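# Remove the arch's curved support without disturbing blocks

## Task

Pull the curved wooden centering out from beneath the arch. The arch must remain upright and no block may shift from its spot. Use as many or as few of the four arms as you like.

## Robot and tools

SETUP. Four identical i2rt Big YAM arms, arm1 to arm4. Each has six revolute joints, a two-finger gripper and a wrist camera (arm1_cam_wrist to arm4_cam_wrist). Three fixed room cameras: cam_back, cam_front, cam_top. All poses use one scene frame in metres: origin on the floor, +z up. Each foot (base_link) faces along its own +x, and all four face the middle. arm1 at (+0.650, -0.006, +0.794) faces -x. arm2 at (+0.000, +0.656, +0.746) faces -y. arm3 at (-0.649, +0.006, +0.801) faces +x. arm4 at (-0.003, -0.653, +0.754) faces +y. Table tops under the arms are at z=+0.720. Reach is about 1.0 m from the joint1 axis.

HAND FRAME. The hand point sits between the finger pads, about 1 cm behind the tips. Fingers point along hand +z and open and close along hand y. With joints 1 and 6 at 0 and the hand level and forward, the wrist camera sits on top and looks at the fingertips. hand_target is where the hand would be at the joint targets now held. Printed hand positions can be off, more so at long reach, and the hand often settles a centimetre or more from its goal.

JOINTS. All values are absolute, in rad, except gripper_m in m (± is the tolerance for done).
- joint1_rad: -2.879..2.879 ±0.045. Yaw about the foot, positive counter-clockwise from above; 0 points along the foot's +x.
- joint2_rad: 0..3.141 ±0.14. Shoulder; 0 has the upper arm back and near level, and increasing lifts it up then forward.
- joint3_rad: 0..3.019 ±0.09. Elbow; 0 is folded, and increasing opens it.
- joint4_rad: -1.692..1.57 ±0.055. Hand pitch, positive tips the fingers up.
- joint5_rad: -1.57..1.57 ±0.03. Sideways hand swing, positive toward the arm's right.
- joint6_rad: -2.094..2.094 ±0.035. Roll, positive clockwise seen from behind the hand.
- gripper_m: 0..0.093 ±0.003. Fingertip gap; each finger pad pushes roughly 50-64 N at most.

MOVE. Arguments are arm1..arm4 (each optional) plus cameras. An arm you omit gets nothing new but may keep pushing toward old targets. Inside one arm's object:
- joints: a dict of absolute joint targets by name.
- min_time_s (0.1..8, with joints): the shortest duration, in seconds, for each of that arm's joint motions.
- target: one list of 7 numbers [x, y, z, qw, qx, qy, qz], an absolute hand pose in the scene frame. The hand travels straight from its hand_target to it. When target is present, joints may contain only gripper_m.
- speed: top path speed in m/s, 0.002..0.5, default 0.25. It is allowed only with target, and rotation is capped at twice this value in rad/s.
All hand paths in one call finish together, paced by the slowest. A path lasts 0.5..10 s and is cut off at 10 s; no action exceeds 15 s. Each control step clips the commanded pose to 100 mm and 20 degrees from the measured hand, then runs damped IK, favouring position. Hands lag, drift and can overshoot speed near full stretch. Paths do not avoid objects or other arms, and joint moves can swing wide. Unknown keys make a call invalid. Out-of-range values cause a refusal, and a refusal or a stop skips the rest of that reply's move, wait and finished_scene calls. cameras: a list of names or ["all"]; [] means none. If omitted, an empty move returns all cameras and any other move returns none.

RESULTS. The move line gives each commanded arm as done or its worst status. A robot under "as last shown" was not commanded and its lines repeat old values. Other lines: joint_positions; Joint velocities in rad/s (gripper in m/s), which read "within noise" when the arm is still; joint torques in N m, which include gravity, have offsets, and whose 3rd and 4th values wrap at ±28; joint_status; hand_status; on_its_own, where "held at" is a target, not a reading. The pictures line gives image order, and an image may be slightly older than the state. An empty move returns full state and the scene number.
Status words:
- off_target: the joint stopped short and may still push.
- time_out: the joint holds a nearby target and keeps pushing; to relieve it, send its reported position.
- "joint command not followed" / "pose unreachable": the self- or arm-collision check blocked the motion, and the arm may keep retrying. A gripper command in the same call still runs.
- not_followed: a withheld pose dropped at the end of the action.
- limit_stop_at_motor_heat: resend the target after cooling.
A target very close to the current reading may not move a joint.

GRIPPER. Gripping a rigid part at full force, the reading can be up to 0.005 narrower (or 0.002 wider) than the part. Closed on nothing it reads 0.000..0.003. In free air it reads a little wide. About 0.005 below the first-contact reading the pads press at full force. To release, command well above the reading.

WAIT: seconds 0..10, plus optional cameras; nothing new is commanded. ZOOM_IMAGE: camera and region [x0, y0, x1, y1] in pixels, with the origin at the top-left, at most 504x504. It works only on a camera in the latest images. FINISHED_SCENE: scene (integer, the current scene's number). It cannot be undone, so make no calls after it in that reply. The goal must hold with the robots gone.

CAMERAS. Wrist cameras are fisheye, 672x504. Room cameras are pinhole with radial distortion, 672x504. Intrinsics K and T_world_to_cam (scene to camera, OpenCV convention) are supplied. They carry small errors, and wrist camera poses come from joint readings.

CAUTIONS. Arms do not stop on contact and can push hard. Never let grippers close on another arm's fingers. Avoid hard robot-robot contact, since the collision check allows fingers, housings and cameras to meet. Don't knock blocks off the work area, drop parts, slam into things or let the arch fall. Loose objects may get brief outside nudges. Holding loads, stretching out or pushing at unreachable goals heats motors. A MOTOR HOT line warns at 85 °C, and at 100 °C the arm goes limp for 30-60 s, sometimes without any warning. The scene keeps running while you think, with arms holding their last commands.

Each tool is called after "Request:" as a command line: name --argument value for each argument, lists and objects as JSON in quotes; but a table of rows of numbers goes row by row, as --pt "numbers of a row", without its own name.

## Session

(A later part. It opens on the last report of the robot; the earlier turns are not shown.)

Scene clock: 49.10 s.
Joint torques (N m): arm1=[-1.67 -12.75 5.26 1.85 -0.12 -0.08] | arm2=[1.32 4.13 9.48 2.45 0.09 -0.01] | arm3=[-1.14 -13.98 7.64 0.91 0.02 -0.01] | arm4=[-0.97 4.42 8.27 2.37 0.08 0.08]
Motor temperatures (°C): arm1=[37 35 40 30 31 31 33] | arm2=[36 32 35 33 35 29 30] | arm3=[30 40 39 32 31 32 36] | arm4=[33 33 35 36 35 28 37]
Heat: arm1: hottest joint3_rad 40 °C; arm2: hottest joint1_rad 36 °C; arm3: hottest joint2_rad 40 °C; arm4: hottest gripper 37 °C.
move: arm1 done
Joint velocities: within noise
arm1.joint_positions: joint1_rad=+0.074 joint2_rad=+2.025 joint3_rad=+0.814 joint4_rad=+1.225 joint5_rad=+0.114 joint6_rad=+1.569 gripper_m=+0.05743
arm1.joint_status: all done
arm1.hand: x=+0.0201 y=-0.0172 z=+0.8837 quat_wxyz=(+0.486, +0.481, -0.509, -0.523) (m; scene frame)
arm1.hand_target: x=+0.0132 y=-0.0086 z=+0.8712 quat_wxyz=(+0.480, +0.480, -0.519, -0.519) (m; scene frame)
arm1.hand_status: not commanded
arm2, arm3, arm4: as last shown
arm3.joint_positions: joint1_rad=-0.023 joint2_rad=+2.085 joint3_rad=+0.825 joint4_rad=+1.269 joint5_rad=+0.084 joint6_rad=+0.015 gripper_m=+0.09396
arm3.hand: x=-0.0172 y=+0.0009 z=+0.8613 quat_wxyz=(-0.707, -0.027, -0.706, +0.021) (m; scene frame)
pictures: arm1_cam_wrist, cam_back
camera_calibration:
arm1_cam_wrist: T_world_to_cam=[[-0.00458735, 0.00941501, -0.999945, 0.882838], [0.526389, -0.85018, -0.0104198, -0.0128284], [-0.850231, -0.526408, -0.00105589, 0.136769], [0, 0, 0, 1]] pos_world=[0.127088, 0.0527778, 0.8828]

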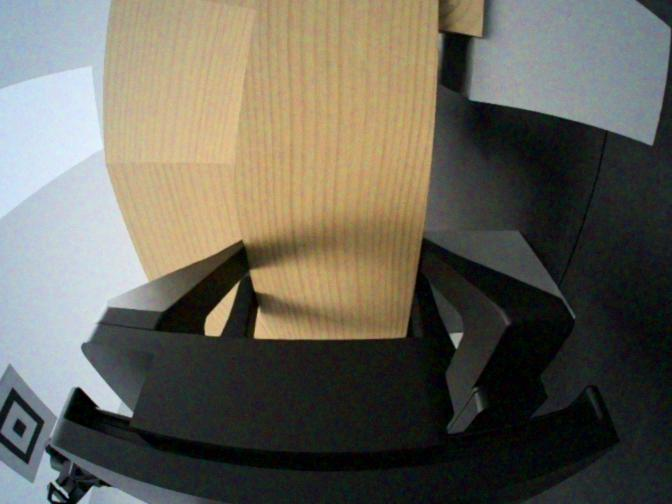

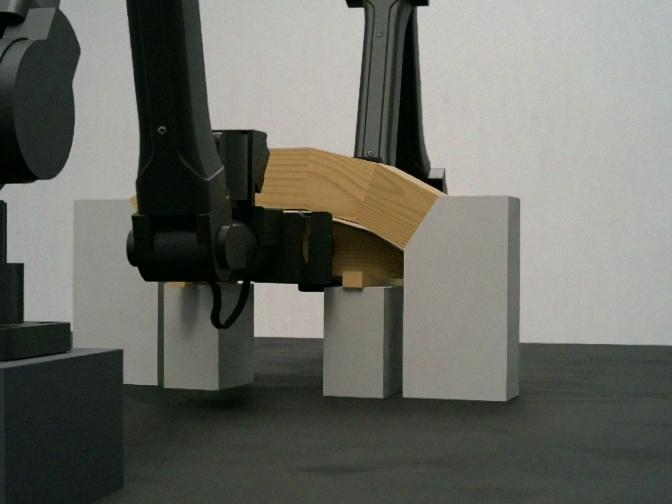

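Request:
move --arm1 '{"joints": {"gripper_m": 0.050}}'

Request:
move --arm1 '{"target": [0.026, -0.0155, 0.891, -0.4804, -0.4804, 0.5189, 0.5189], "speed": 0.03}' --cameras '["arm1_cam_wrist", "cam_back", "cam_top", "cam_front"]'

Scene clock: 49.83 s.
Joint torques (N m): arm1=[-1.67 -12.81 5.29 1.85 -0.12 -0.09] | arm2=[1.08 3.9 9.51 2.47 0.09 -0.01] | arm3=[-0.97 -14.04 7.65 0.94 0.02 -0.01] | arm4=[-0.97 4.48 8.28 2.35 0.03 0.07]
Motor temperatures (°C): arm1=[37 35 40 30 31 31 33] | arm2=[36 32 35 33 35 29 30] | arm3=[30 40 39 32 31 32 36] | arm4=[33 33 35 36 35 28 37]
Heat: arm1: hottest joint3_rad 40 °C; arm2: hottest joint1_rad 36 °C; arm3: hottest joint2_rad 40 °C; arm4: hottest gripper 37 °C.
move: arm1 off_target
Joint velocities: within noise
arm1.joint_positions: joint1_rad=+0.074 joint2_rad=+2.025 joint3_rad=+0.814 joint4_rad=+1.225 joint5_rad=+0.114 joint6_rad=+1.568 gripper_m=+0.05735
arm1.joint_status: gripper_m off_target (ended at +0.05735, target +0.05000)
arm1.hand: x=+0.0201 y=-0.0172 z=+0.8837 quat_wxyz=(+0.486, +0.481, -0.509, -0.523) (m; scene frame)
arm1.hand_target: x=+0.0132 y=-0.0086 z=+0.8712 quat_wxyz=(+0.480, +0.480, -0.519, -0.519) (m; scene frame)
arm1.hand_status: not commanded
arm2, arm3, arm4: as last shown
pictures: none

Scene clock: 51.17 s.
Joint torques (N m): arm1=[-0.38 -16.97 2.7 1.8 0.33 -0.08] | arm2=[1.14 3.9 9.46 2.52 0.08 -0.02] | arm3=[-1.14 -14.15 7.43 0.92 0.05 -0.01] | arm4=[-1.08 4.6 8.38 2.26 0.05 0.09]
Motor temperatures (°C): arm1=[37 35 39 30 31 31 33] | arm2=[36 32 35 33 35 29 30] | arm3=[30 40 39 32 31 32 36] | arm4=[33 33 35 36 35 28 37]
Heat: arm1: hottest joint3_rad 39 °C; arm2: hottest joint1_rad 36 °C; arm3: hottest joint2_rad 40 °C; arm4: hottest gripper 37 °C.
move: arm1 done
Joint velocities: within noise
arm1.joint_positions: joint1_rad=+0.074 joint2_rad=+2.008 joint3_rad=+0.807 joint4_rad=+1.201 joint5_rad=+0.118 joint6_rad=+1.568 gripper_m=+0.05733
arm1.joint_status: not commanded
arm1.hand: x=+0.0220 y=-0.0164 z=+0.8848 quat_wxyz=(+0.480, +0.484, -0.513, -0.521) (m; scene frame)
arm1.hand_target: x=+0.0259 y=-0.0154 z=+0.8909 quat_wxyz=(+0.480, +0.480, -0.519, -0.519) (m; scene frame)
arm1.hand_status: done (0.007 m and 0.8 deg from the pose sent, 0.010 m and 1.4 deg at the start)
arm2, arm4: as last shown
arm3.joint_positions: joint1_rad=-0.023 joint2_rad=+2.086 joint3_rad=+0.827 joint4_rad=+1.269 joint5_rad=+0.083 joint6_rad=+0.015 gripper_m=+0.09396
arm3.joint_status: not commanded
arm3.hand: x=-0.0164 y=+0.0010 z=+0.8617 quat_wxyz=(-0.708, -0.027, -0.706, +0.021) (m; scene frame)
arm3.hand_target: x=-0.0067 y=-0.0054 z=+0.8561 quat_wxyz=(-0.706, -0.027, -0.707, +0.027) (m; scene frame)
arm3.hand_status: not commanded
pictures: arm1_cam_wrist, cam_back, cam_front, cam_top
camera_calibration:
arm1_cam_wrist: T_world_to_cam=[[0.0110248, 0.0104774, -0.999884, 0.883558], [0.52318, -0.852217, -0.00316144, -0.0196129], [-0.852151, -0.523084, -0.0148771, 0.151101], [0, 0, 0, 1]] pos_world=[0.129281, 0.0530668, 0.885642]

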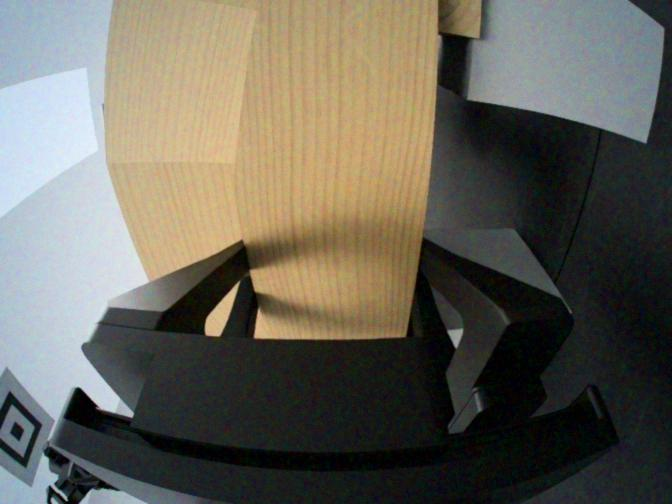

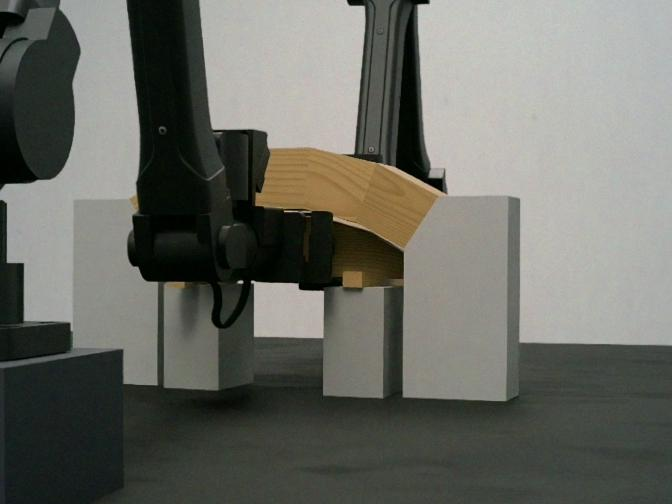

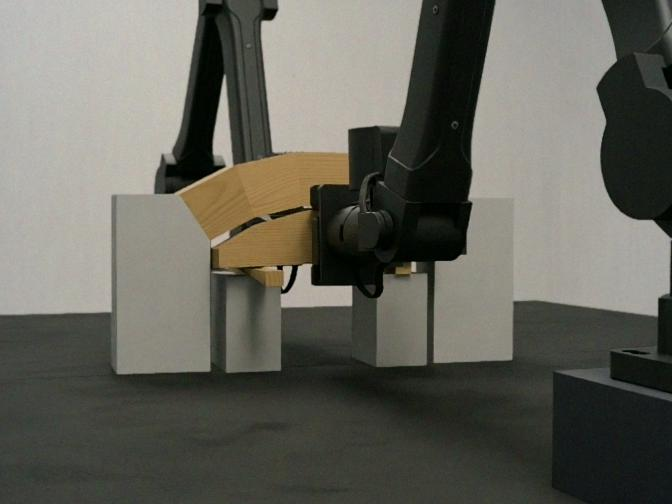

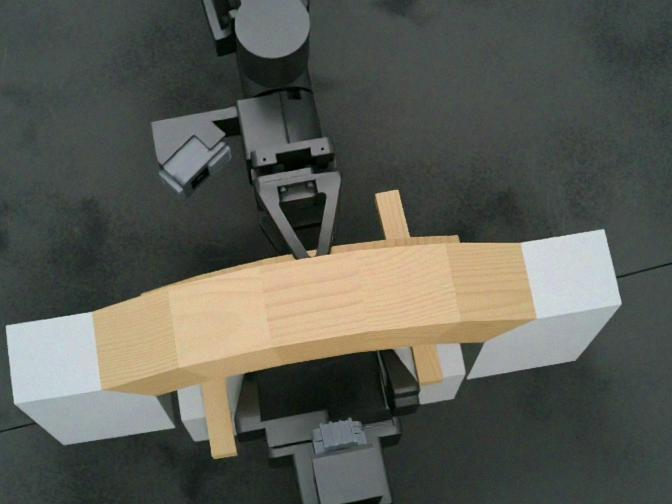

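Request:
move --arm1 '{"target": [0.060, -0.0185, 0.896, -0.4804, -0.4804, 0.5189, 0.5189], "speed": 0.03}' --cameras '["arm1_cam_wrist", "cam_back", "cam_top", "cam_front"]'

Scene clock: 53.00 s.
Joint torques (N m): arm1=[0.09 -15.15 2.3 3.51 0.27 -0.04] | arm2=[1.2 3.9 9.51 2.47 0.11 -0.02] | arm3=[-1.2 -14.21 7.43 0.92 0.05 -0.01] | arm4=[-0.62 4.31 8.17 2.35 0.07 0.07]
Motor temperatures (°C): arm1=[37 35 39 30 31 31 33] | arm2=[36 32 35 33 35 29 30] | arm3=[30 40 39 32 31 32 36] | arm4=[33 33 35 36 35 28 37]
Heat: arm1: hottest joint3_rad 39 °C; arm2: hottest joint1_rad 36 °C; arm3: hottest joint2_rad 40 °C; arm4: hottest gripper 37 °C.
move: arm1 off_target
Joint velocities: within noise
arm1.joint_positions: joint1_rad=+0.079 joint2_rad=+1.948 joint3_rad=+0.709 joint4_rad=+1.208 joint5_rad=+0.130 joint6_rad=+1.565 gripper_m=+0.05733
arm1.joint_status: not commanded
arm1.hand: x=+0.0549 y=-0.0157 z=+0.8852 quat_wxyz=(+0.469, +0.492, -0.521, -0.516) (m; scene frame)
arm1.hand_target: x=+0.0599 y=-0.0183 z=+0.8958 quat_wxyz=(+0.480, +0.481, -0.519, -0.519) (m; scene frame)
arm1.hand_status: off_target (0.012 m and 1.8 deg from the pose sent, 0.040 m and 0.8 deg at the start)
arm2, arm3, arm4: as last shown
pictures: arm1_cam_wrist, cam_back, cam_front, cam_top
camera_calibration:
arm1_cam_wrist: T_world_to_cam=[[0.0413691, 0.015457, -0.999024, 0.881212], [0.516711, -0.856121, 0.00815077, -0.0458389], [-0.85516, -0.516544, -0.0434038, 0.205032], [0, 0, 0, 1]] pos_world=[0.162566, 0.0530437, 0.889625]

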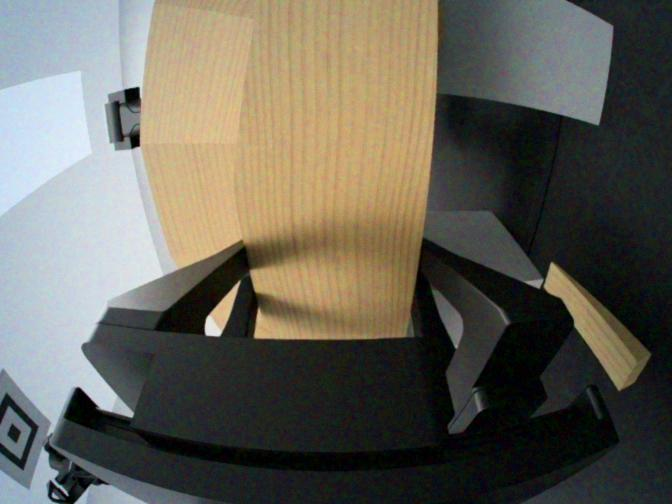

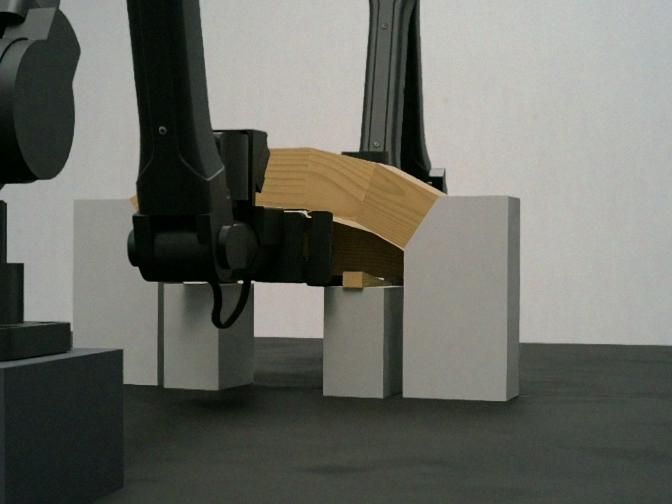

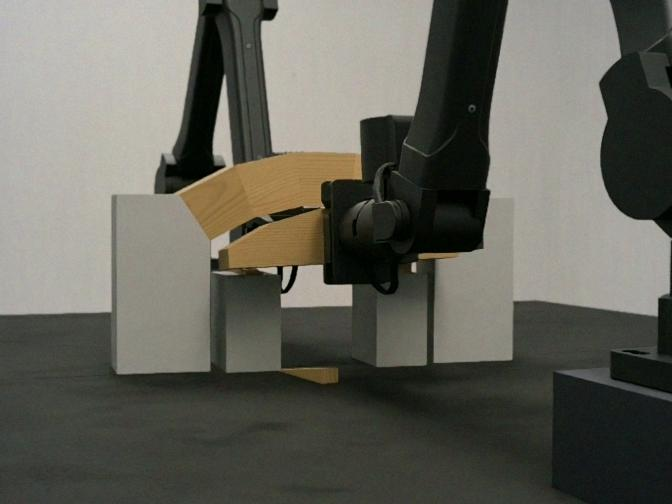

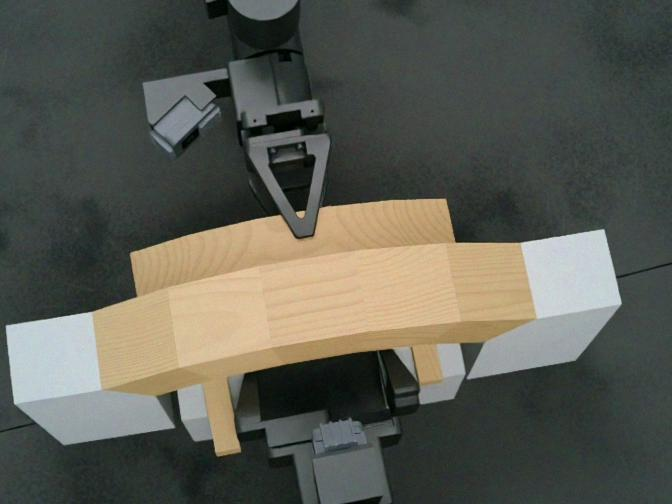

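Request:
move --arm1 '{"target": [0.060, -0.0185, 0.903, -0.4804, -0.4804, 0.5189, 0.5189], "speed": 0.03}' --cameras '["arm1_cam_wrist", "cam_front"]'

Scene clock: 54.30 s.
Joint torques (N m): arm1=[0.15 -16.15 2.8 2.55 0.21 -0.04] | arm2=[1.26 3.66 9.4 2.51 0.1 -0.02] | arm3=[-1.08 -14.15 7.43 0.92 0.05 -0.01] | arm4=[-1.2 4.31 8.18 2.24 0.06 0.08]
Motor temperatures (°C): arm1=[37 35 39 30 31 31 33] | arm2=[36 32 35 33 35 29 30] | arm3=[30 40 39 32 31 32 36] | arm4=[33 33 35 36 35 28 37]
Heat: arm1: hottest joint3_rad 39 °C; arm2: hottest joint1_rad 36 °C; arm3: hottest joint2_rad 40 °C; arm4: hottest gripper 37 °C.
move: arm1 off_target
Joint velocities: within noise
arm1.joint_positions: joint1_rad=+0.079 joint2_rad=+1.941 joint3_rad=+0.701 joint4_rad=+1.208 joint5_rad=+0.131 joint6_rad=+1.565 gripper_m=+0.05733
arm1.joint_status: not commanded
arm1.hand: x=+0.0579 y=-0.0153 z=+0.8861 quat_wxyz=(+0.469, +0.492, -0.522, -0.516) (m; scene frame)
arm1.hand_target: x=+0.0599 y=-0.0183 z=+0.9027 quat_wxyz=(+0.480, +0.480, -0.519, -0.519) (m; scene frame)
arm1.hand_status: off_target (0.017 m and 1.9 deg from the pose sent, 0.019 m and 1.8 deg at the start)
arm2, arm3, arm4: as last shown
pictures: arm1_cam_wrist, cam_front
camera_calibration:
arm1_cam_wrist: T_world_to_cam=[[0.0429518, 0.0155169, -0.998957, 0.881758], [0.515369, -0.856923, 0.00884844, -0.0476375], [-0.855891, -0.515212, -0.0448033, 0.209124], [0, 0, 0, 1]] pos_world=[0.165666, 0.0532395, 0.890629]

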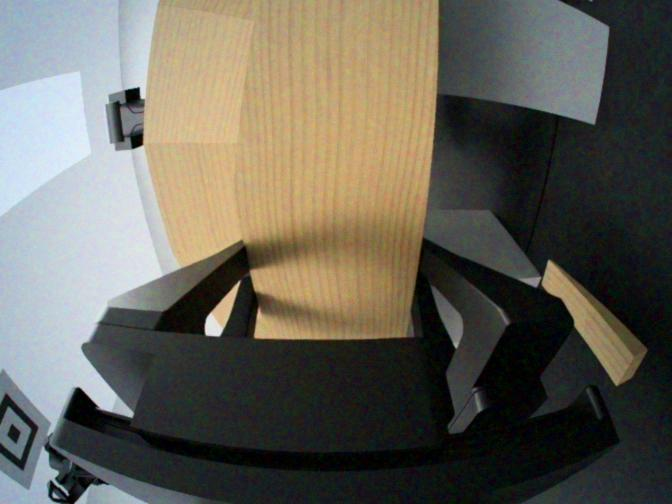

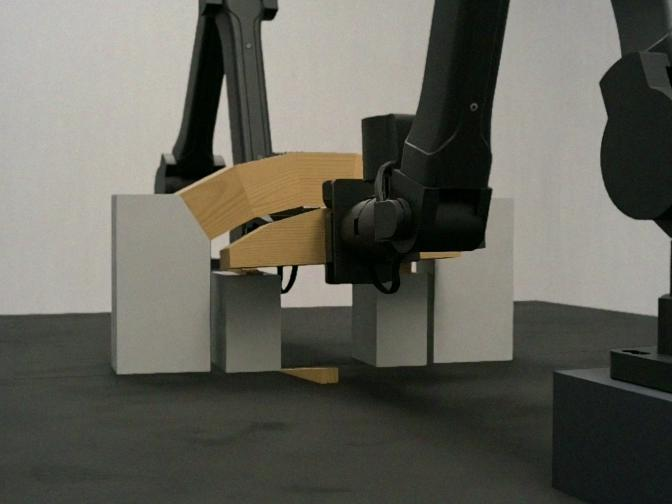

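Request:
move --arm1 '{"target": [0.100, -0.0215, 0.912, -0.4804, -0.4804, 0.5189, 0.5189], "speed": 0.04}' --cameras '["arm1_cam_wrist", "cam_front", "cam_top", "cam_back"]'

Scene clock: 56.00 s.
Joint torques (N m): arm1=[0.79 -15.44 2.82 4.34 0.16 -0.12] | arm2=[1.38 3.96 9.5 2.52 0.09 -0.02] | arm3=[-1.2 -14.1 7.46 0.94 0.04 -0.01] | arm4=[-1.14 4.48 8.36 2.25 0.08 0.07]
Motor temperatures (°C): arm1=[37 35 39 30 31 31 34] | arm2=[36 32 35 33 35 29 30] | arm3=[30 40 39 32 31 32 36] | arm4=[33 33 35 36 35 28 37]
Heat: arm1: hottest joint3_rad 39 °C; arm2: hottest joint1_rad 36 °C; arm3: hottest joint2_rad 40 °C; arm4: hottest gripper 37 °C.
move: arm1 off_target
Joint velocities: within noise
arm1.joint_positions: joint1_rad=+0.084 joint2_rad=+1.879 joint3_rad=+0.577 joint4_rad=+1.208 joint5_rad=+0.147 joint6_rad=+1.573 gripper_m=+0.05731
arm1.joint_status: not commanded
arm1.hand: x=+0.1022 y=-0.0129 z=+0.8755 quat_wxyz=(+0.450, +0.503, -0.540, -0.503) (m; scene frame)
arm1.hand_target: x=+0.1004 y=-0.0212 z=+0.9110 quat_wxyz=(+0.481, +0.480, -0.519, -0.518) (m; scene frame)
arm1.hand_status: off_target (0.038 m and 5.3 deg from the pose sent, 0.050 m and 1.9 deg at the start)
arm2, arm3, arm4: as last shown
arm3.hand_target: x=-0.0067 y=-0.0053 z=+0.8561 quat_wxyz=(-0.706, -0.027, -0.707, +0.027) (m; scene frame)
pictures: arm1_cam_wrist, cam_back, cam_front, cam_top
camera_calibration:
arm1_cam_wrist: T_world_to_cam=[[0.103724, 0.0107079, -0.994548, 0.859158], [0.504052, -0.862588, 0.0432819, -0.0974444], [-0.857422, -0.505793, -0.0948687, 0.29195], [0, 0, 0, 1]] pos_world=[0.210326, 0.0544124, 0.886389]

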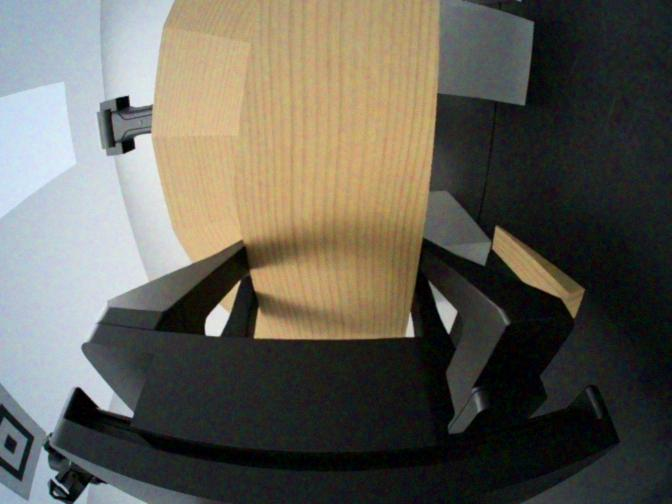

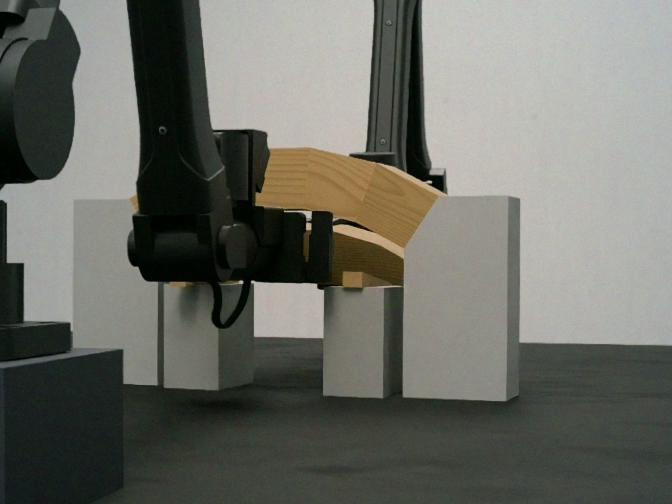

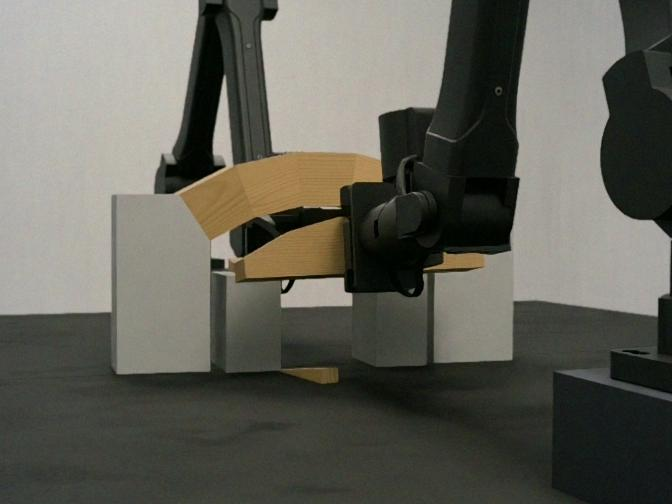

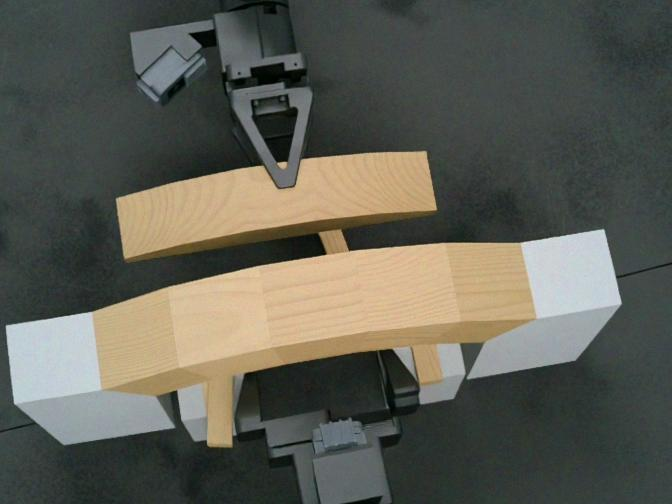

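Request:
move --arm1 '{"target": [0.20, -0.025, 0.94, -0.4804, -0.4804, 0.5189, 0.5189], "speed": 0.12}'

Request:
move --arm1 '{"target": [0.26, -0.025, 0.90, 0.0272, -0.7066, 0.7066, 0.0272], "speed": 0.2}' --cameras '["arm1_cam_wrist", "cam_front", "cam_top", "cam_back"]'

Scene clock: 58.47 s.
Joint torques (N m): arm1=[0.79 -10.58 2.97 3.88 0.15 -0.14] | arm2=[1.44 3.6 9.5 2.45 0.08 -0.04] | arm3=[-1.08 -14.15 7.45 0.9 0.05 -0.01] | arm4=[-1.55 4.25 8.23 2.3 0.06 0.06]
Motor temperatures (°C): arm1=[37 35 39 31 31 31 34] | arm2=[36 32 35 33 35 29 30] | arm3=[30 41 39 32 31 32 36] | arm4=[33 33 35 36 35 28 36]
Heat: arm1: hottest joint3_rad 39 °C; arm2: hottest joint1_rad 36 °C; arm3: hottest joint2_rad 41 °C; arm4: hottest joint4_rad 36 °C.
move: arm1 off_target
Joint velocities: within noise
arm1.joint_positions: joint1_rad=+0.121 joint2_rad=+1.612 joint3_rad=+0.306 joint4_rad=+1.230 joint5_rad=+0.185 joint6_rad=+1.575 gripper_m=+0.05731
arm1.joint_status: not commanded
arm1.hand: x=+0.2001 y=-0.0180 z=+0.9147 quat_wxyz=(+0.455, +0.498, -0.535, -0.508) (m; scene frame)
arm1.hand_target: x=+0.2001 y=-0.0247 z=+0.9394 quat_wxyz=(+0.481, +0.480, -0.519, -0.519) (m; scene frame)
arm1.hand_status: off_target (0.026 m and 4.2 deg from the pose sent, 0.118 m and 5.3 deg at the start)
arm2.joint_positions: joint1_rad=-0.491 joint2_rad=+0.571 joint3_rad=+1.396 joint4_rad=-1.145 joint5_rad=+0.158 joint6_rad=+0.378 gripper_m=+0.09396
arm2.joint_status: not commanded
arm2.hand: x=-0.1424 y=+0.4717 z=+1.3418 quat_wxyz=(-0.330, -0.780, -0.216, +0.486) (m; scene frame)
arm2.hand_target: x=-0.1404 y=+0.4751 z=+1.3501 quat_wxyz=(-0.336, -0.774, -0.213, +0.492) (m; scene frame)
arm2.hand_status: not commanded
arm3: as last shown
arm4.joint_positions: joint1_rad=-0.377 joint2_rad=+0.615 joint3_rad=+1.493 joint4_rad=-1.274 joint5_rad=+0.157 joint6_rad=-0.616 gripper_m=+0.09396
arm4.joint_status: not commanded
arm4.hand: x=+0.0978 y=-0.4603 z=+1.3602 quat_wxyz=(-0.554, +0.623, -0.545, -0.090) (m; scene frame)
arm4.hand_target: x=+0.0963 y=-0.4637 z=+1.3683 quat_wxyz=(-0.562, +0.618, -0.542, -0.093) (m; scene frame)
arm4.hand_status: not commanded
pictures: none

Scene clock: 63.20 s.
Joint torques (N m): arm1=[-1.67 -9 10.86 -0.7 0.09 -0.07] | arm2=[1.32 3.78 9.42 2.44 0.08 -0.01] | arm3=[-1.03 -14.1 7.45 0.92 0.06 -0.01] | arm4=[-1.14 4.25 8.14 2.3 0.07 0.06]
Motor temperatures (°C): arm1=[37 35 40 30 31 31 34] | arm2=[36 32 36 33 35 29 30] | arm3=[30 41 39 32 31 32 36] | arm4=[33 33 35 36 34 28 36]
Heat: arm1: hottest joint3_rad 40 °C; arm2: hottest joint1_rad 36 °C; arm3: hottest joint2_rad 41 °C; arm4: hottest joint4_rad 36 °C.
move: arm1 off_target
Joint velocities: within noise
arm1.joint_positions: joint1_rad=+0.118 joint2_rad=+1.449 joint3_rad=+0.952 joint4_rad=-1.124 joint5_rad=+0.069 joint6_rad=+1.646 gripper_m=+0.05731
arm1.joint_status: not commanded
arm1.hand: x=+0.2847 y=-0.0284 z=+0.8809 quat_wxyz=(-0.043, +0.713, -0.700, -0.015) (m; scene frame)
arm1.hand_target: x=+0.2613 y=-0.0248 z=+0.9002 quat_wxyz=(-0.027, +0.707, -0.707, -0.028) (m; scene frame)
arm1.hand_status: off_target (0.031 m and 2.6 deg from the pose sent, 0.062 m and 85.9 deg at the start)
arm2, arm3, arm4: as last shown
pictures: arm1_cam_wrist, cam_back, cam_front, cam_top
camera_calibration:
arm1_cam_wrist: T_world_to_cam=[[0.998376, 0.0162413, 0.0546002, -0.332924], [-0.0140145, -0.859005, 0.511776, -0.468041], [0.0552138, -0.51171, -0.857382, 0.852769], [0, 0, 0, 1]] pos_world=[0.27874, 0.0397282, 0.988859]

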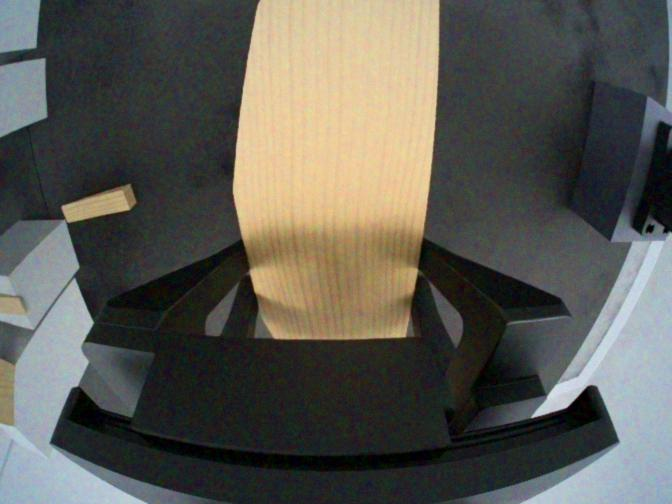

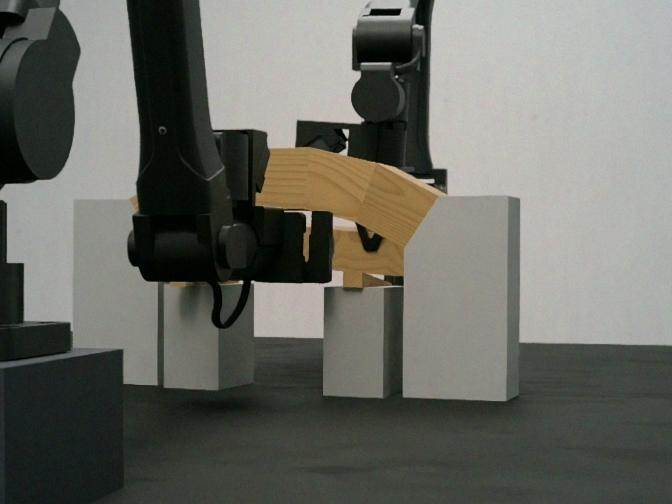

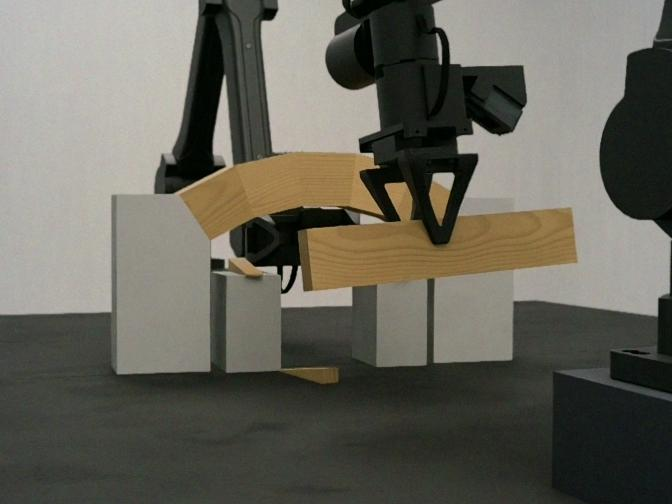

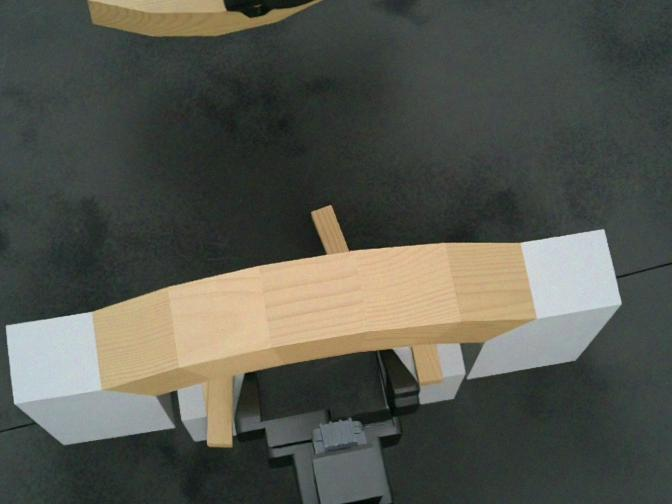

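Request:
move --arm1 '{"target": [0.26, -0.025, 0.83, 0.0272, -0.7066, 0.7066, 0.0272], "speed": 0.1}' --cameras '["cam_front"]'

Scene clock: 64.83 s.
Joint torques (N m): arm1=[-1.44 -10.29 5.49 0.69 0.1 -0.05] | arm2=[1.08 3.72 9.54 2.44 0.1 0] | arm3=[-1.08 -14.1 7.42 0.92 0.06 -0.01] | arm4=[-0.91 4.54 8.17 2.26 0.07 0.06]
Motor temperatures (°C): arm1=[37 35 40 30 31 31 34] | arm2=[36 32 36 33 35 29 30] | arm3=[30 41 39 32 31 31 36] | arm4=[33 33 35 36 34 28 36]
Heat: arm1: hottest joint3_rad 40 °C; arm2: hottest joint1_rad 36 °C; arm3: hottest joint2_rad 41 °C; arm4: hottest joint4_rad 36 °C.
move: arm1 done
Joint velocities: within noise
arm1.joint_positions: joint1_rad=+0.118 joint2_rad=+1.558 joint3_rad=+0.925 joint4_rad=-0.953 joint5_rad=+0.069 joint6_rad=+1.646 gripper_m=+0.05731
arm1.joint_status: not commanded
arm1.hand: x=+0.2621 y=-0.0301 z=+0.8323 quat_wxyz=(-0.030, +0.713, -0.700, -0.026) (m; scene frame)
arm1.hand_target: x=+0.2601 y=-0.0250 z=+0.8300 quat_wxyz=(-0.027, +0.707, -0.707, -0.027) (m; scene frame)
arm1.hand_status: done (0.006 m and 1.1 deg from the pose sent, 0.057 m and 2.6 deg at the start)
arm2, arm3, arm4: as last shown
pictures: cam_front

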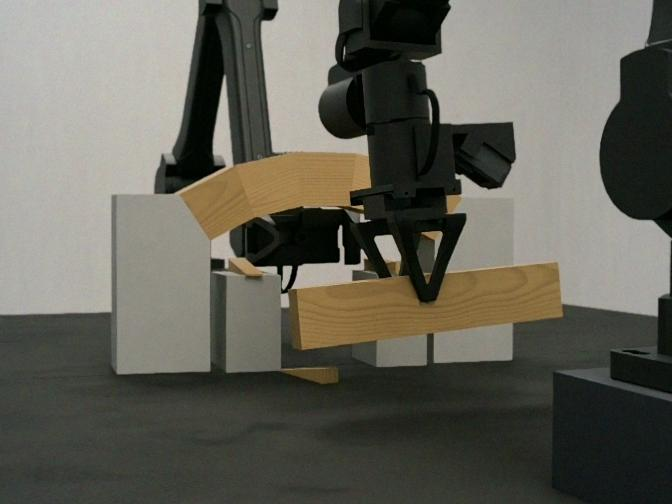

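Request:
move --arm1 '{"target": [0.26, -0.025, 0.80, 0.0272, -0.7066, 0.7066, 0.0272], "speed": 0.06}' --cameras '["cam_front"]'

Scene clock: 66.23 s.
Joint torques (N m): arm1=[-1.49 -10.46 5.05 0.68 0.1 -0.04] | arm2=[1.14 3.78 9.55 2.45 0.1 -0.02] | arm3=[-1.03 -14.04 7.43 0.94 0.04 -0.01] | arm4=[-0.97 4.66 8.23 2.18 0.05 0.08]
Motor temperatures (°C): arm1=[37 35 40 30 31 31 34] | arm2=[36 32 36 33 34 29 30] | arm3=[30 41 39 32 31 31 36] | arm4=[33 33 35 36 34 28 36]
Heat: arm1: hottest joint3_rad 40 °C; arm2: hottest joint1_rad 36 °C; arm3: hottest joint2_rad 41 °C; arm4: hottest joint4_rad 36 °C.
move: arm1 done
Joint velocities: within noise
arm1.joint_positions: joint1_rad=+0.118 joint2_rad=+1.611 joint3_rad=+0.895 joint4_rad=-0.866 joint5_rad=+0.069 joint6_rad=+1.646 gripper_m=+0.05731
arm1.joint_status: not commanded
arm1.hand: x=+0.2609 y=-0.0299 z=+0.8034 quat_wxyz=(-0.028, +0.713, -0.700, -0.027) (m; scene frame)
arm1.hand_target: x=+0.2600 y=-0.0250 z=+0.8001 quat_wxyz=(-0.027, +0.707, -0.707, -0.027) (m; scene frame)
arm1.hand_status: done (0.006 m and 1.0 deg from the pose sent, 0.033 m and 1.1 deg at the start)
arm2, arm3, arm4: as last shown
pictures: cam_front

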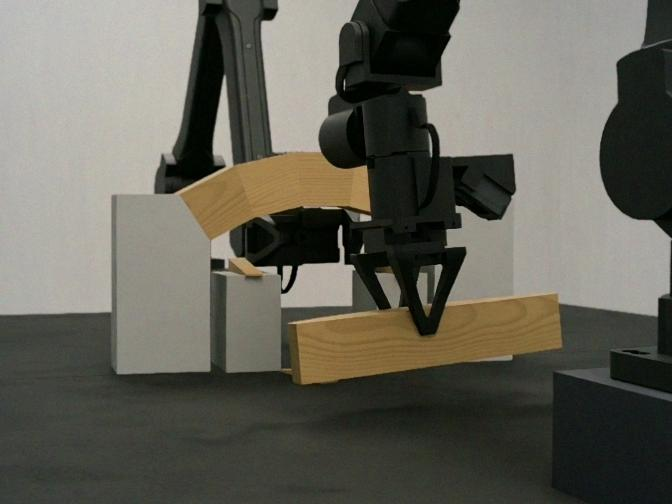

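Request:
move --arm1 '{"target": [0.26, -0.025, 0.783, 0.0272, -0.7066, 0.7066, 0.0272], "speed": 0.04}'

Request:
move --arm1 '{"target": [0.26, -0.025, 0.771, 0.0272, -0.7066, 0.7066, 0.0272], "speed": 0.02}' --cameras '["cam_front", "arm1_cam_wrist"]'

Scene clock: 67.47 s.
Joint torques (N m): arm1=[-1.44 -10.58 4.74 0.72 0.1 -0.04] | arm2=[1.38 3.96 9.5 2.43 0.11 -0.01] | arm3=[-1.03 -14.21 7.42 0.88 0.05 -0.01] | arm4=[-1.14 4.37 8.32 2.29 0.06 0.07]
Motor temperatures (°C): arm1=[37 35 40 30 31 31 34] | arm2=[36 32 36 33 34 29 30] | arm3=[30 42 39 32 31 31 36] | arm4=[33 33 35 36 34 28 36]
Heat: arm1: hottest joint3_rad 40 °C; arm2: hottest joint1_rad 36 °C; arm3: hottest joint2_rad 42 °C; arm4: hottest joint4_rad 36 °C.
move: arm1 done
Joint velocities: within noise
arm1.joint_positions: joint1_rad=+0.118 joint2_rad=+1.644 joint3_rad=+0.880 joint4_rad=-0.817 joint5_rad=+0.069 joint6_rad=+1.646 gripper_m=+0.05731
arm1.joint_status: not commanded
arm1.hand: x=+0.2605 y=-0.0298 z=+0.7869 quat_wxyz=(-0.028, +0.713, -0.700, -0.027) (m; scene frame)
arm1.hand_target: x=+0.2602 y=-0.0250 z=+0.7831 quat_wxyz=(-0.027, +0.707, -0.707, -0.027) (m; scene frame)
arm1.hand_status: done (0.006 m and 1.0 deg from the pose sent, 0.021 m and 1.0 deg at the start)
arm2, arm4: as last shown
arm3.joint_positions: joint1_rad=-0.023 joint2_rad=+2.086 joint3_rad=+0.827 joint4_rad=+1.269 joint5_rad=+0.083 joint6_rad=+0.015 gripper_m=+0.09396
arm3.joint_status: not commanded
arm3.hand: x=-0.0164 y=+0.0010 z=+0.8617 quat_wxyz=(-0.708, -0.027, -0.706, +0.021) (m; scene frame)
arm3.hand_target: x=-0.0067 y=-0.0053 z=+0.8561 quat_wxyz=(-0.706, -0.027, -0.707, +0.027) (m; scene frame)
arm3.hand_status: not commanded
pictures: none

Scene clock: 68.57 s.
Joint torques (N m): arm1=[-1.44 -10.58 4.56 0.69 0.09 -0.03] | arm2=[1.08 3.78 9.48 2.48 0.1 -0.02] | arm3=[-1.14 -14.04 7.46 0.92 0.05 -0.01] | arm4=[-0.97 4.42 8.28 2.36 0.05 0.06]
Motor temperatures (°C): arm1=[37 35 40 30 31 31 34] | arm2=[36 32 36 33 34 29 30] | arm3=[30 42 39 32 31 31 36] | arm4=[33 32 35 36 34 28 36]
Heat: arm1: hottest joint3_rad 40 °C; arm2: hottest joint1_rad 36 °C; arm3: hottest joint2_rad 42 °C; arm4: hottest joint4_rad 36 °C.
move: arm1 done
Joint velocities: within noise
arm1.joint_positions: joint1_rad=+0.118 joint2_rad=+1.668 joint3_rad=+0.871 joint4_rad=-0.782 joint5_rad=+0.069 joint6_rad=+1.646 gripper_m=+0.05731
arm1.joint_status: not commanded
arm1.hand: x=+0.2597 y=-0.0298 z=+0.7757 quat_wxyz=(-0.027, +0.713, -0.700, -0.028) (m; scene frame)
arm1.hand_target: x=+0.2601 y=-0.0250 z=+0.7710 quat_wxyz=(-0.027, +0.707, -0.707, -0.027) (m; scene frame)
arm1.hand_status: done (0.007 m and 1.0 deg from the pose sent, 0.017 m and 1.0 deg at the start)
arm2, arm3, arm4: as last shown
pictures: arm1_cam_wrist, cam_front
camera_calibration:
arm1_cam_wrist: T_world_to_cam=[[0.999776, 0.0167998, 0.0128389, -0.27019], [0.00777538, -0.856779, 0.515626, -0.424329], [0.0196626, -0.515411, -0.856718, 0.771922], [0, 0, 0, 1]] pos_world=[0.258251, 0.0388395, 0.883583]

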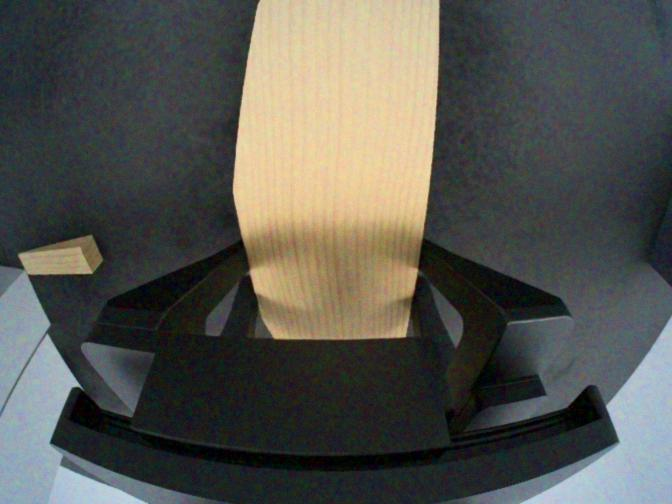

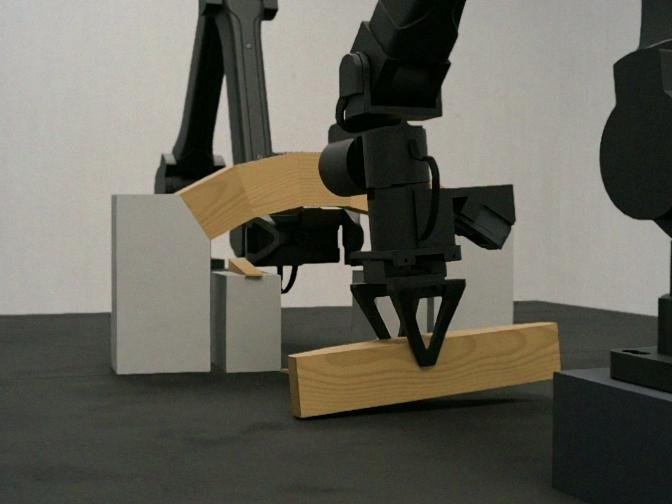

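Request:
move --arm1 '{"target": [0.26, -0.025, 0.757, 0.0272, -0.7066, 0.7066, 0.0272], "speed": 0.02}' --cameras '["cam_front", "cam_back"]'

Scene clock: 70.07 s.
Joint torques (N m): arm1=[-1.32 -9.11 4.15 1.4 0.28 -0.03] | arm2=[1.03 3.72 9.48 2.5 0.11 -0.02] | arm3=[-0.97 -14.1 7.45 0.92 0.05 0] | arm4=[-1.2 4.42 8.2 2.29 0.04 0.09]
Motor temperatures (°C): arm1=[37 35 40 30 31 31 34] | arm2=[36 32 36 33 34 29 30] | arm3=[30 42 38 32 31 31 36] | arm4=[33 32 35 36 34 28 36]
Heat: arm1: hottest joint3_rad 40 °C; arm2: hottest joint1_rad 36 °C; arm3: hottest joint2_rad 42 °C; arm4: hottest joint4_rad 36 °C.
move: arm1 off_target
Joint velocities: within noise
arm1.joint_positions: joint1_rad=+0.116 joint2_rad=+1.678 joint3_rad=+0.866 joint4_rad=-0.755 joint5_rad=+0.064 joint6_rad=+1.645 gripper_m=+0.05731
arm1.joint_status: not commanded
arm1.hand: x=+0.2576 y=-0.0302 z=+0.7704 quat_wxyz=(-0.021, +0.712, -0.701, -0.030) (m; scene frame)
arm1.hand_target: x=+0.2604 y=-0.0250 z=+0.7575 quat_wxyz=(-0.027, +0.707, -0.707, -0.027) (m; scene frame)
arm1.hand_status: off_target (0.015 m and 1.2 deg from the pose sent, 0.019 m and 1.0 deg at the start)
arm2, arm3, arm4: as last shown
pictures: cam_back, cam_front

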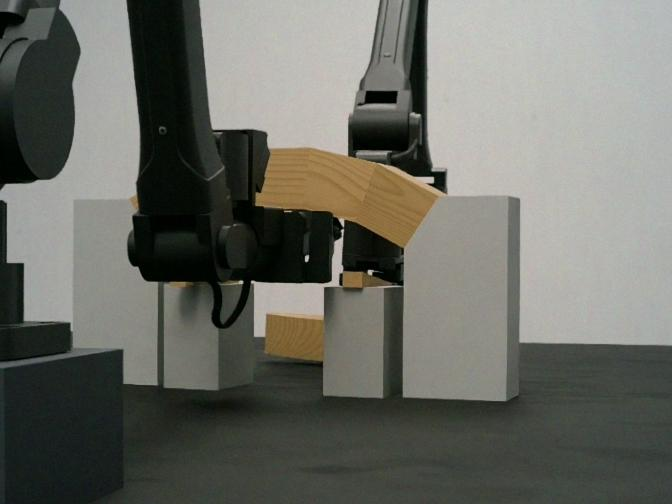

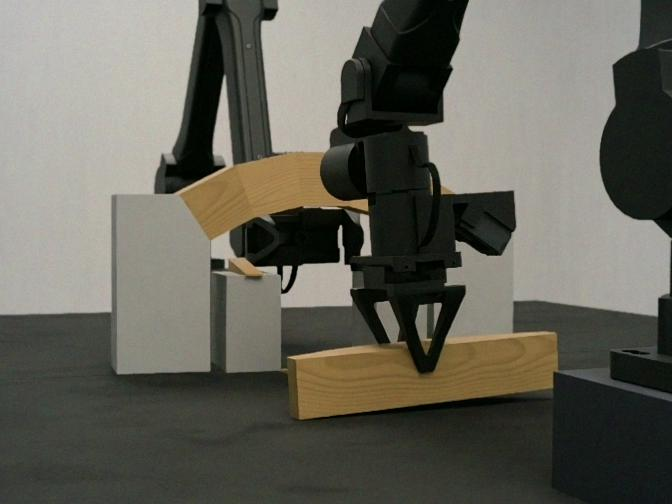

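Contact. Open gently and retreat up; arm3 pulls back.

Request:
move --arm1 '{"joints": {"gripper_m": 0.075}, "min_time_s": 2}' --arm3 '{"target": [-0.16, 0.014, 0.87, 0.7066, 0.0272, 0.7066, -0.0272], "speed": 0.08}'

Request:
move --arm1 '{"target": [0.27, -0.025, 0.93, 0.0272, -0.7066, 0.7066, 0.0272], "speed": 0.1}' --cameras '["cam_front", "cam_back", "cam_top"]'

Scene clock: 72.80 s.
Joint torques (N m): arm1=[-1.38 -9.41 4.18 0.9 0.24 -0.02] | arm2=[1.08 3.9 9.52 2.51 0.1 -0.02] | arm3=[0.5 -13.33 1.31 2.32 0.27 -0.01] | arm4=[-1.03 4.48 8.38 2.36 0.03 0.09]
Motor temperatures (°C): arm1=[37 35 40 30 31 31 34] | arm2=[36 32 36 33 34 29 30] | arm3=[30 42 38 32 31 31 36] | arm4=[33 32 36 36 34 28 36]
Heat: arm1: hottest joint3_rad 40 °C; arm2: hottest joint1_rad 36 °C; arm3: hottest joint2_rad 42 °C; arm4: hottest joint3_rad 36 °C.
move: arm1 done; arm3 off_target
Joint velocities: within noise
arm1.joint_positions: joint1_rad=+0.116 joint2_rad=+1.681 joint3_rad=+0.865 joint4_rad=-0.744 joint5_rad=+0.065 joint6_rad=+1.645 gripper_m=+0.07491
arm1.joint_status: all done
arm1.hand: x=+0.2555 y=-0.0302 z=+0.7695 quat_wxyz=(-0.018, +0.712, -0.701, -0.033) (m; scene frame)
arm1.hand_target: x=+0.2605 y=-0.0251 z=+0.7576 quat_wxyz=(-0.027, +0.706, -0.707, -0.027) (m; scene frame)
arm1.hand_status: not commanded
arm2, arm4: as last shown
arm3.joint_positions: joint1_rad=+0.019 joint2_rad=+1.993 joint3_rad=+0.432 joint4_rad=+1.531 joint5_rad=+0.142 joint6_rad=+0.015 gripper_m=+0.09396
arm3.joint_status: not commanded
arm3.hand: x=-0.1593 y=+0.0092 z=+0.8560 quat_wxyz=(-0.693, -0.032, -0.719, +0.028) (m; scene frame)
arm3.hand_target: x=-0.1600 y=+0.0139 z=+0.8697 quat_wxyz=(-0.706, -0.027, -0.707, +0.027) (m; scene frame)
arm3.hand_status: off_target (0.015 m and 2.2 deg from the pose sent, 0.144 m and 0.7 deg at the start)
pictures: none

Scene clock: 75.27 s.
Joint torques (N m): arm1=[-1.32 -10.17 9.92 -0.68 0.24 -0.04] | arm2=[1.32 3.78 9.47 2.43 0.11 -0.02] | arm3=[0.5 -13.33 1.22 2.3 0.27 -0.02] | arm4=[-1.49 4.54 8.31 2.32 0.05 0.09]
Motor temperatures (°C): arm1=[37 35 40 30 31 31 34] | arm2=[36 32 36 33 34 29 30] | arm3=[30 42 38 32 31 31 36] | arm4=[33 32 36 36 34 28 36]
Heat: arm1: hottest joint3_rad 40 °C; arm2: hottest joint1_rad 36 °C; arm3: hottest joint2_rad 42 °C; arm4: hottest joint3_rad 36 °C.
move: arm1 off_target
Joint velocities: within noise
arm1.joint_positions: joint1_rad=+0.116 joint2_rad=+1.411 joint3_rad=+0.995 joint4_rad=-1.210 joint5_rad=+0.065 joint6_rad=+1.645 gripper_m=+0.07492
arm1.joint_status: not commanded
arm1.hand: x=+0.2869 y=-0.0286 z=+0.9094 quat_wxyz=(-0.044, +0.713, -0.700, -0.012) (m; scene frame)
arm1.hand_target: x=+0.2709 y=-0.0249 z=+0.9300 quat_wxyz=(-0.027, +0.706, -0.707, -0.027) (m; scene frame)
arm1.hand_status: off_target (0.027 m and 2.8 deg from the pose sent, 0.161 m and 1.5 deg at the start)
arm2.joint_positions: joint1_rad=-0.491 joint2_rad=+0.571 joint3_rad=+1.396 joint4_rad=-1.145 joint5_rad=+0.158 joint6_rad=+0.378 gripper_m=+0.09396
arm2.joint_status: not commanded
arm2.hand: x=-0.1424 y=+0.4717 z=+1.3418 quat_wxyz=(-0.330, -0.780, -0.216, +0.486) (m; scene frame)
arm2.hand_target: x=-0.1404 y=+0.4751 z=+1.3501 quat_wxyz=(-0.336, -0.774, -0.213, +0.492) (m; scene frame)
arm2.hand_status: not commanded
arm3.joint_positions: joint1_rad=+0.019 joint2_rad=+1.993 joint3_rad=+0.431 joint4_rad=+1.531 joint5_rad=+0.142 joint6_rad=+0.015 gripper_m=+0.09396
arm3.joint_status: not commanded
arm3.hand: x=-0.1594 y=+0.0092 z=+0.8559 quat_wxyz=(-0.693, -0.032, -0.719, +0.028) (m; scene frame)
arm3.hand_target: x=-0.1601 y=+0.0139 z=+0.8696 quat_wxyz=(-0.706, -0.027, -0.707, +0.027) (m; scene frame)
arm3.hand_status: not commanded
arm4.joint_positions: joint1_rad=-0.377 joint2_rad=+0.615 joint3_rad=+1.493 joint4_rad=-1.274 joint5_rad=+0.157 joint6_rad=-0.616 gripper_m=+0.09396
arm4.joint_status: not commanded
arm4.hand: x=+0.0978 y=-0.4603 z=+1.3602 quat_wxyz=(-0.554, +0.623, -0.545, -0.090) (m; scene frame)
arm4.hand_target: x=+0.0963 y=-0.4637 z=+1.3683 quat_wxyz=(-0.562, +0.618, -0.542, -0.093) (m; scene frame)
arm4.hand_status: not commanded
pictures: cam_back, cam_front, cam_top

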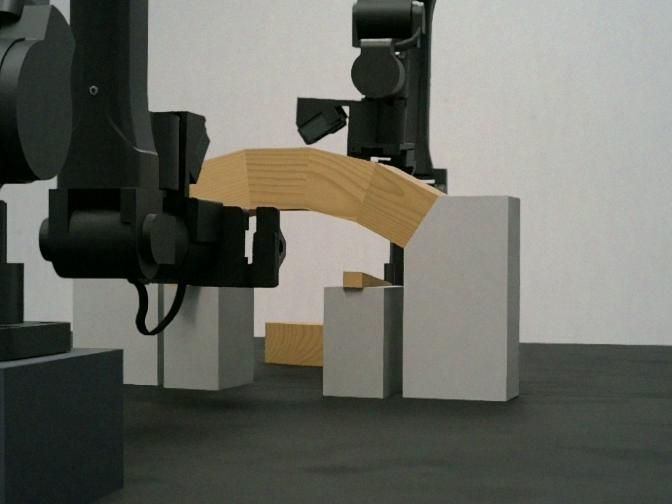

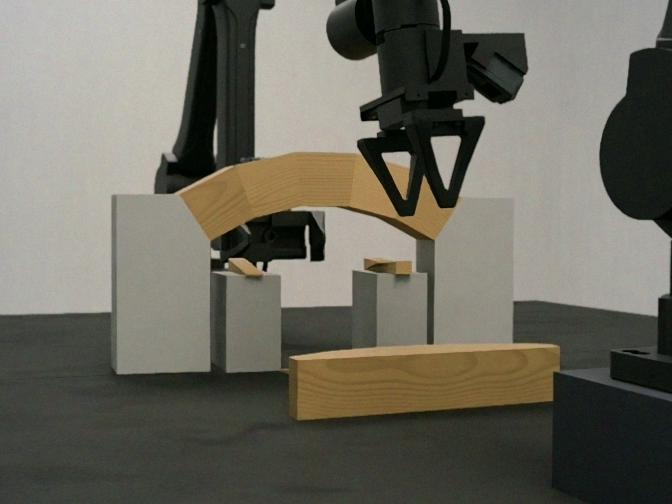

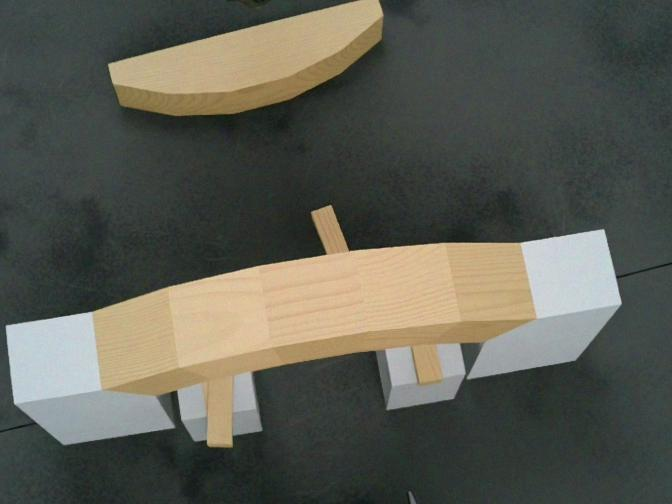

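Request:
finished_scene --scene 1

The scene is finished: the task was done.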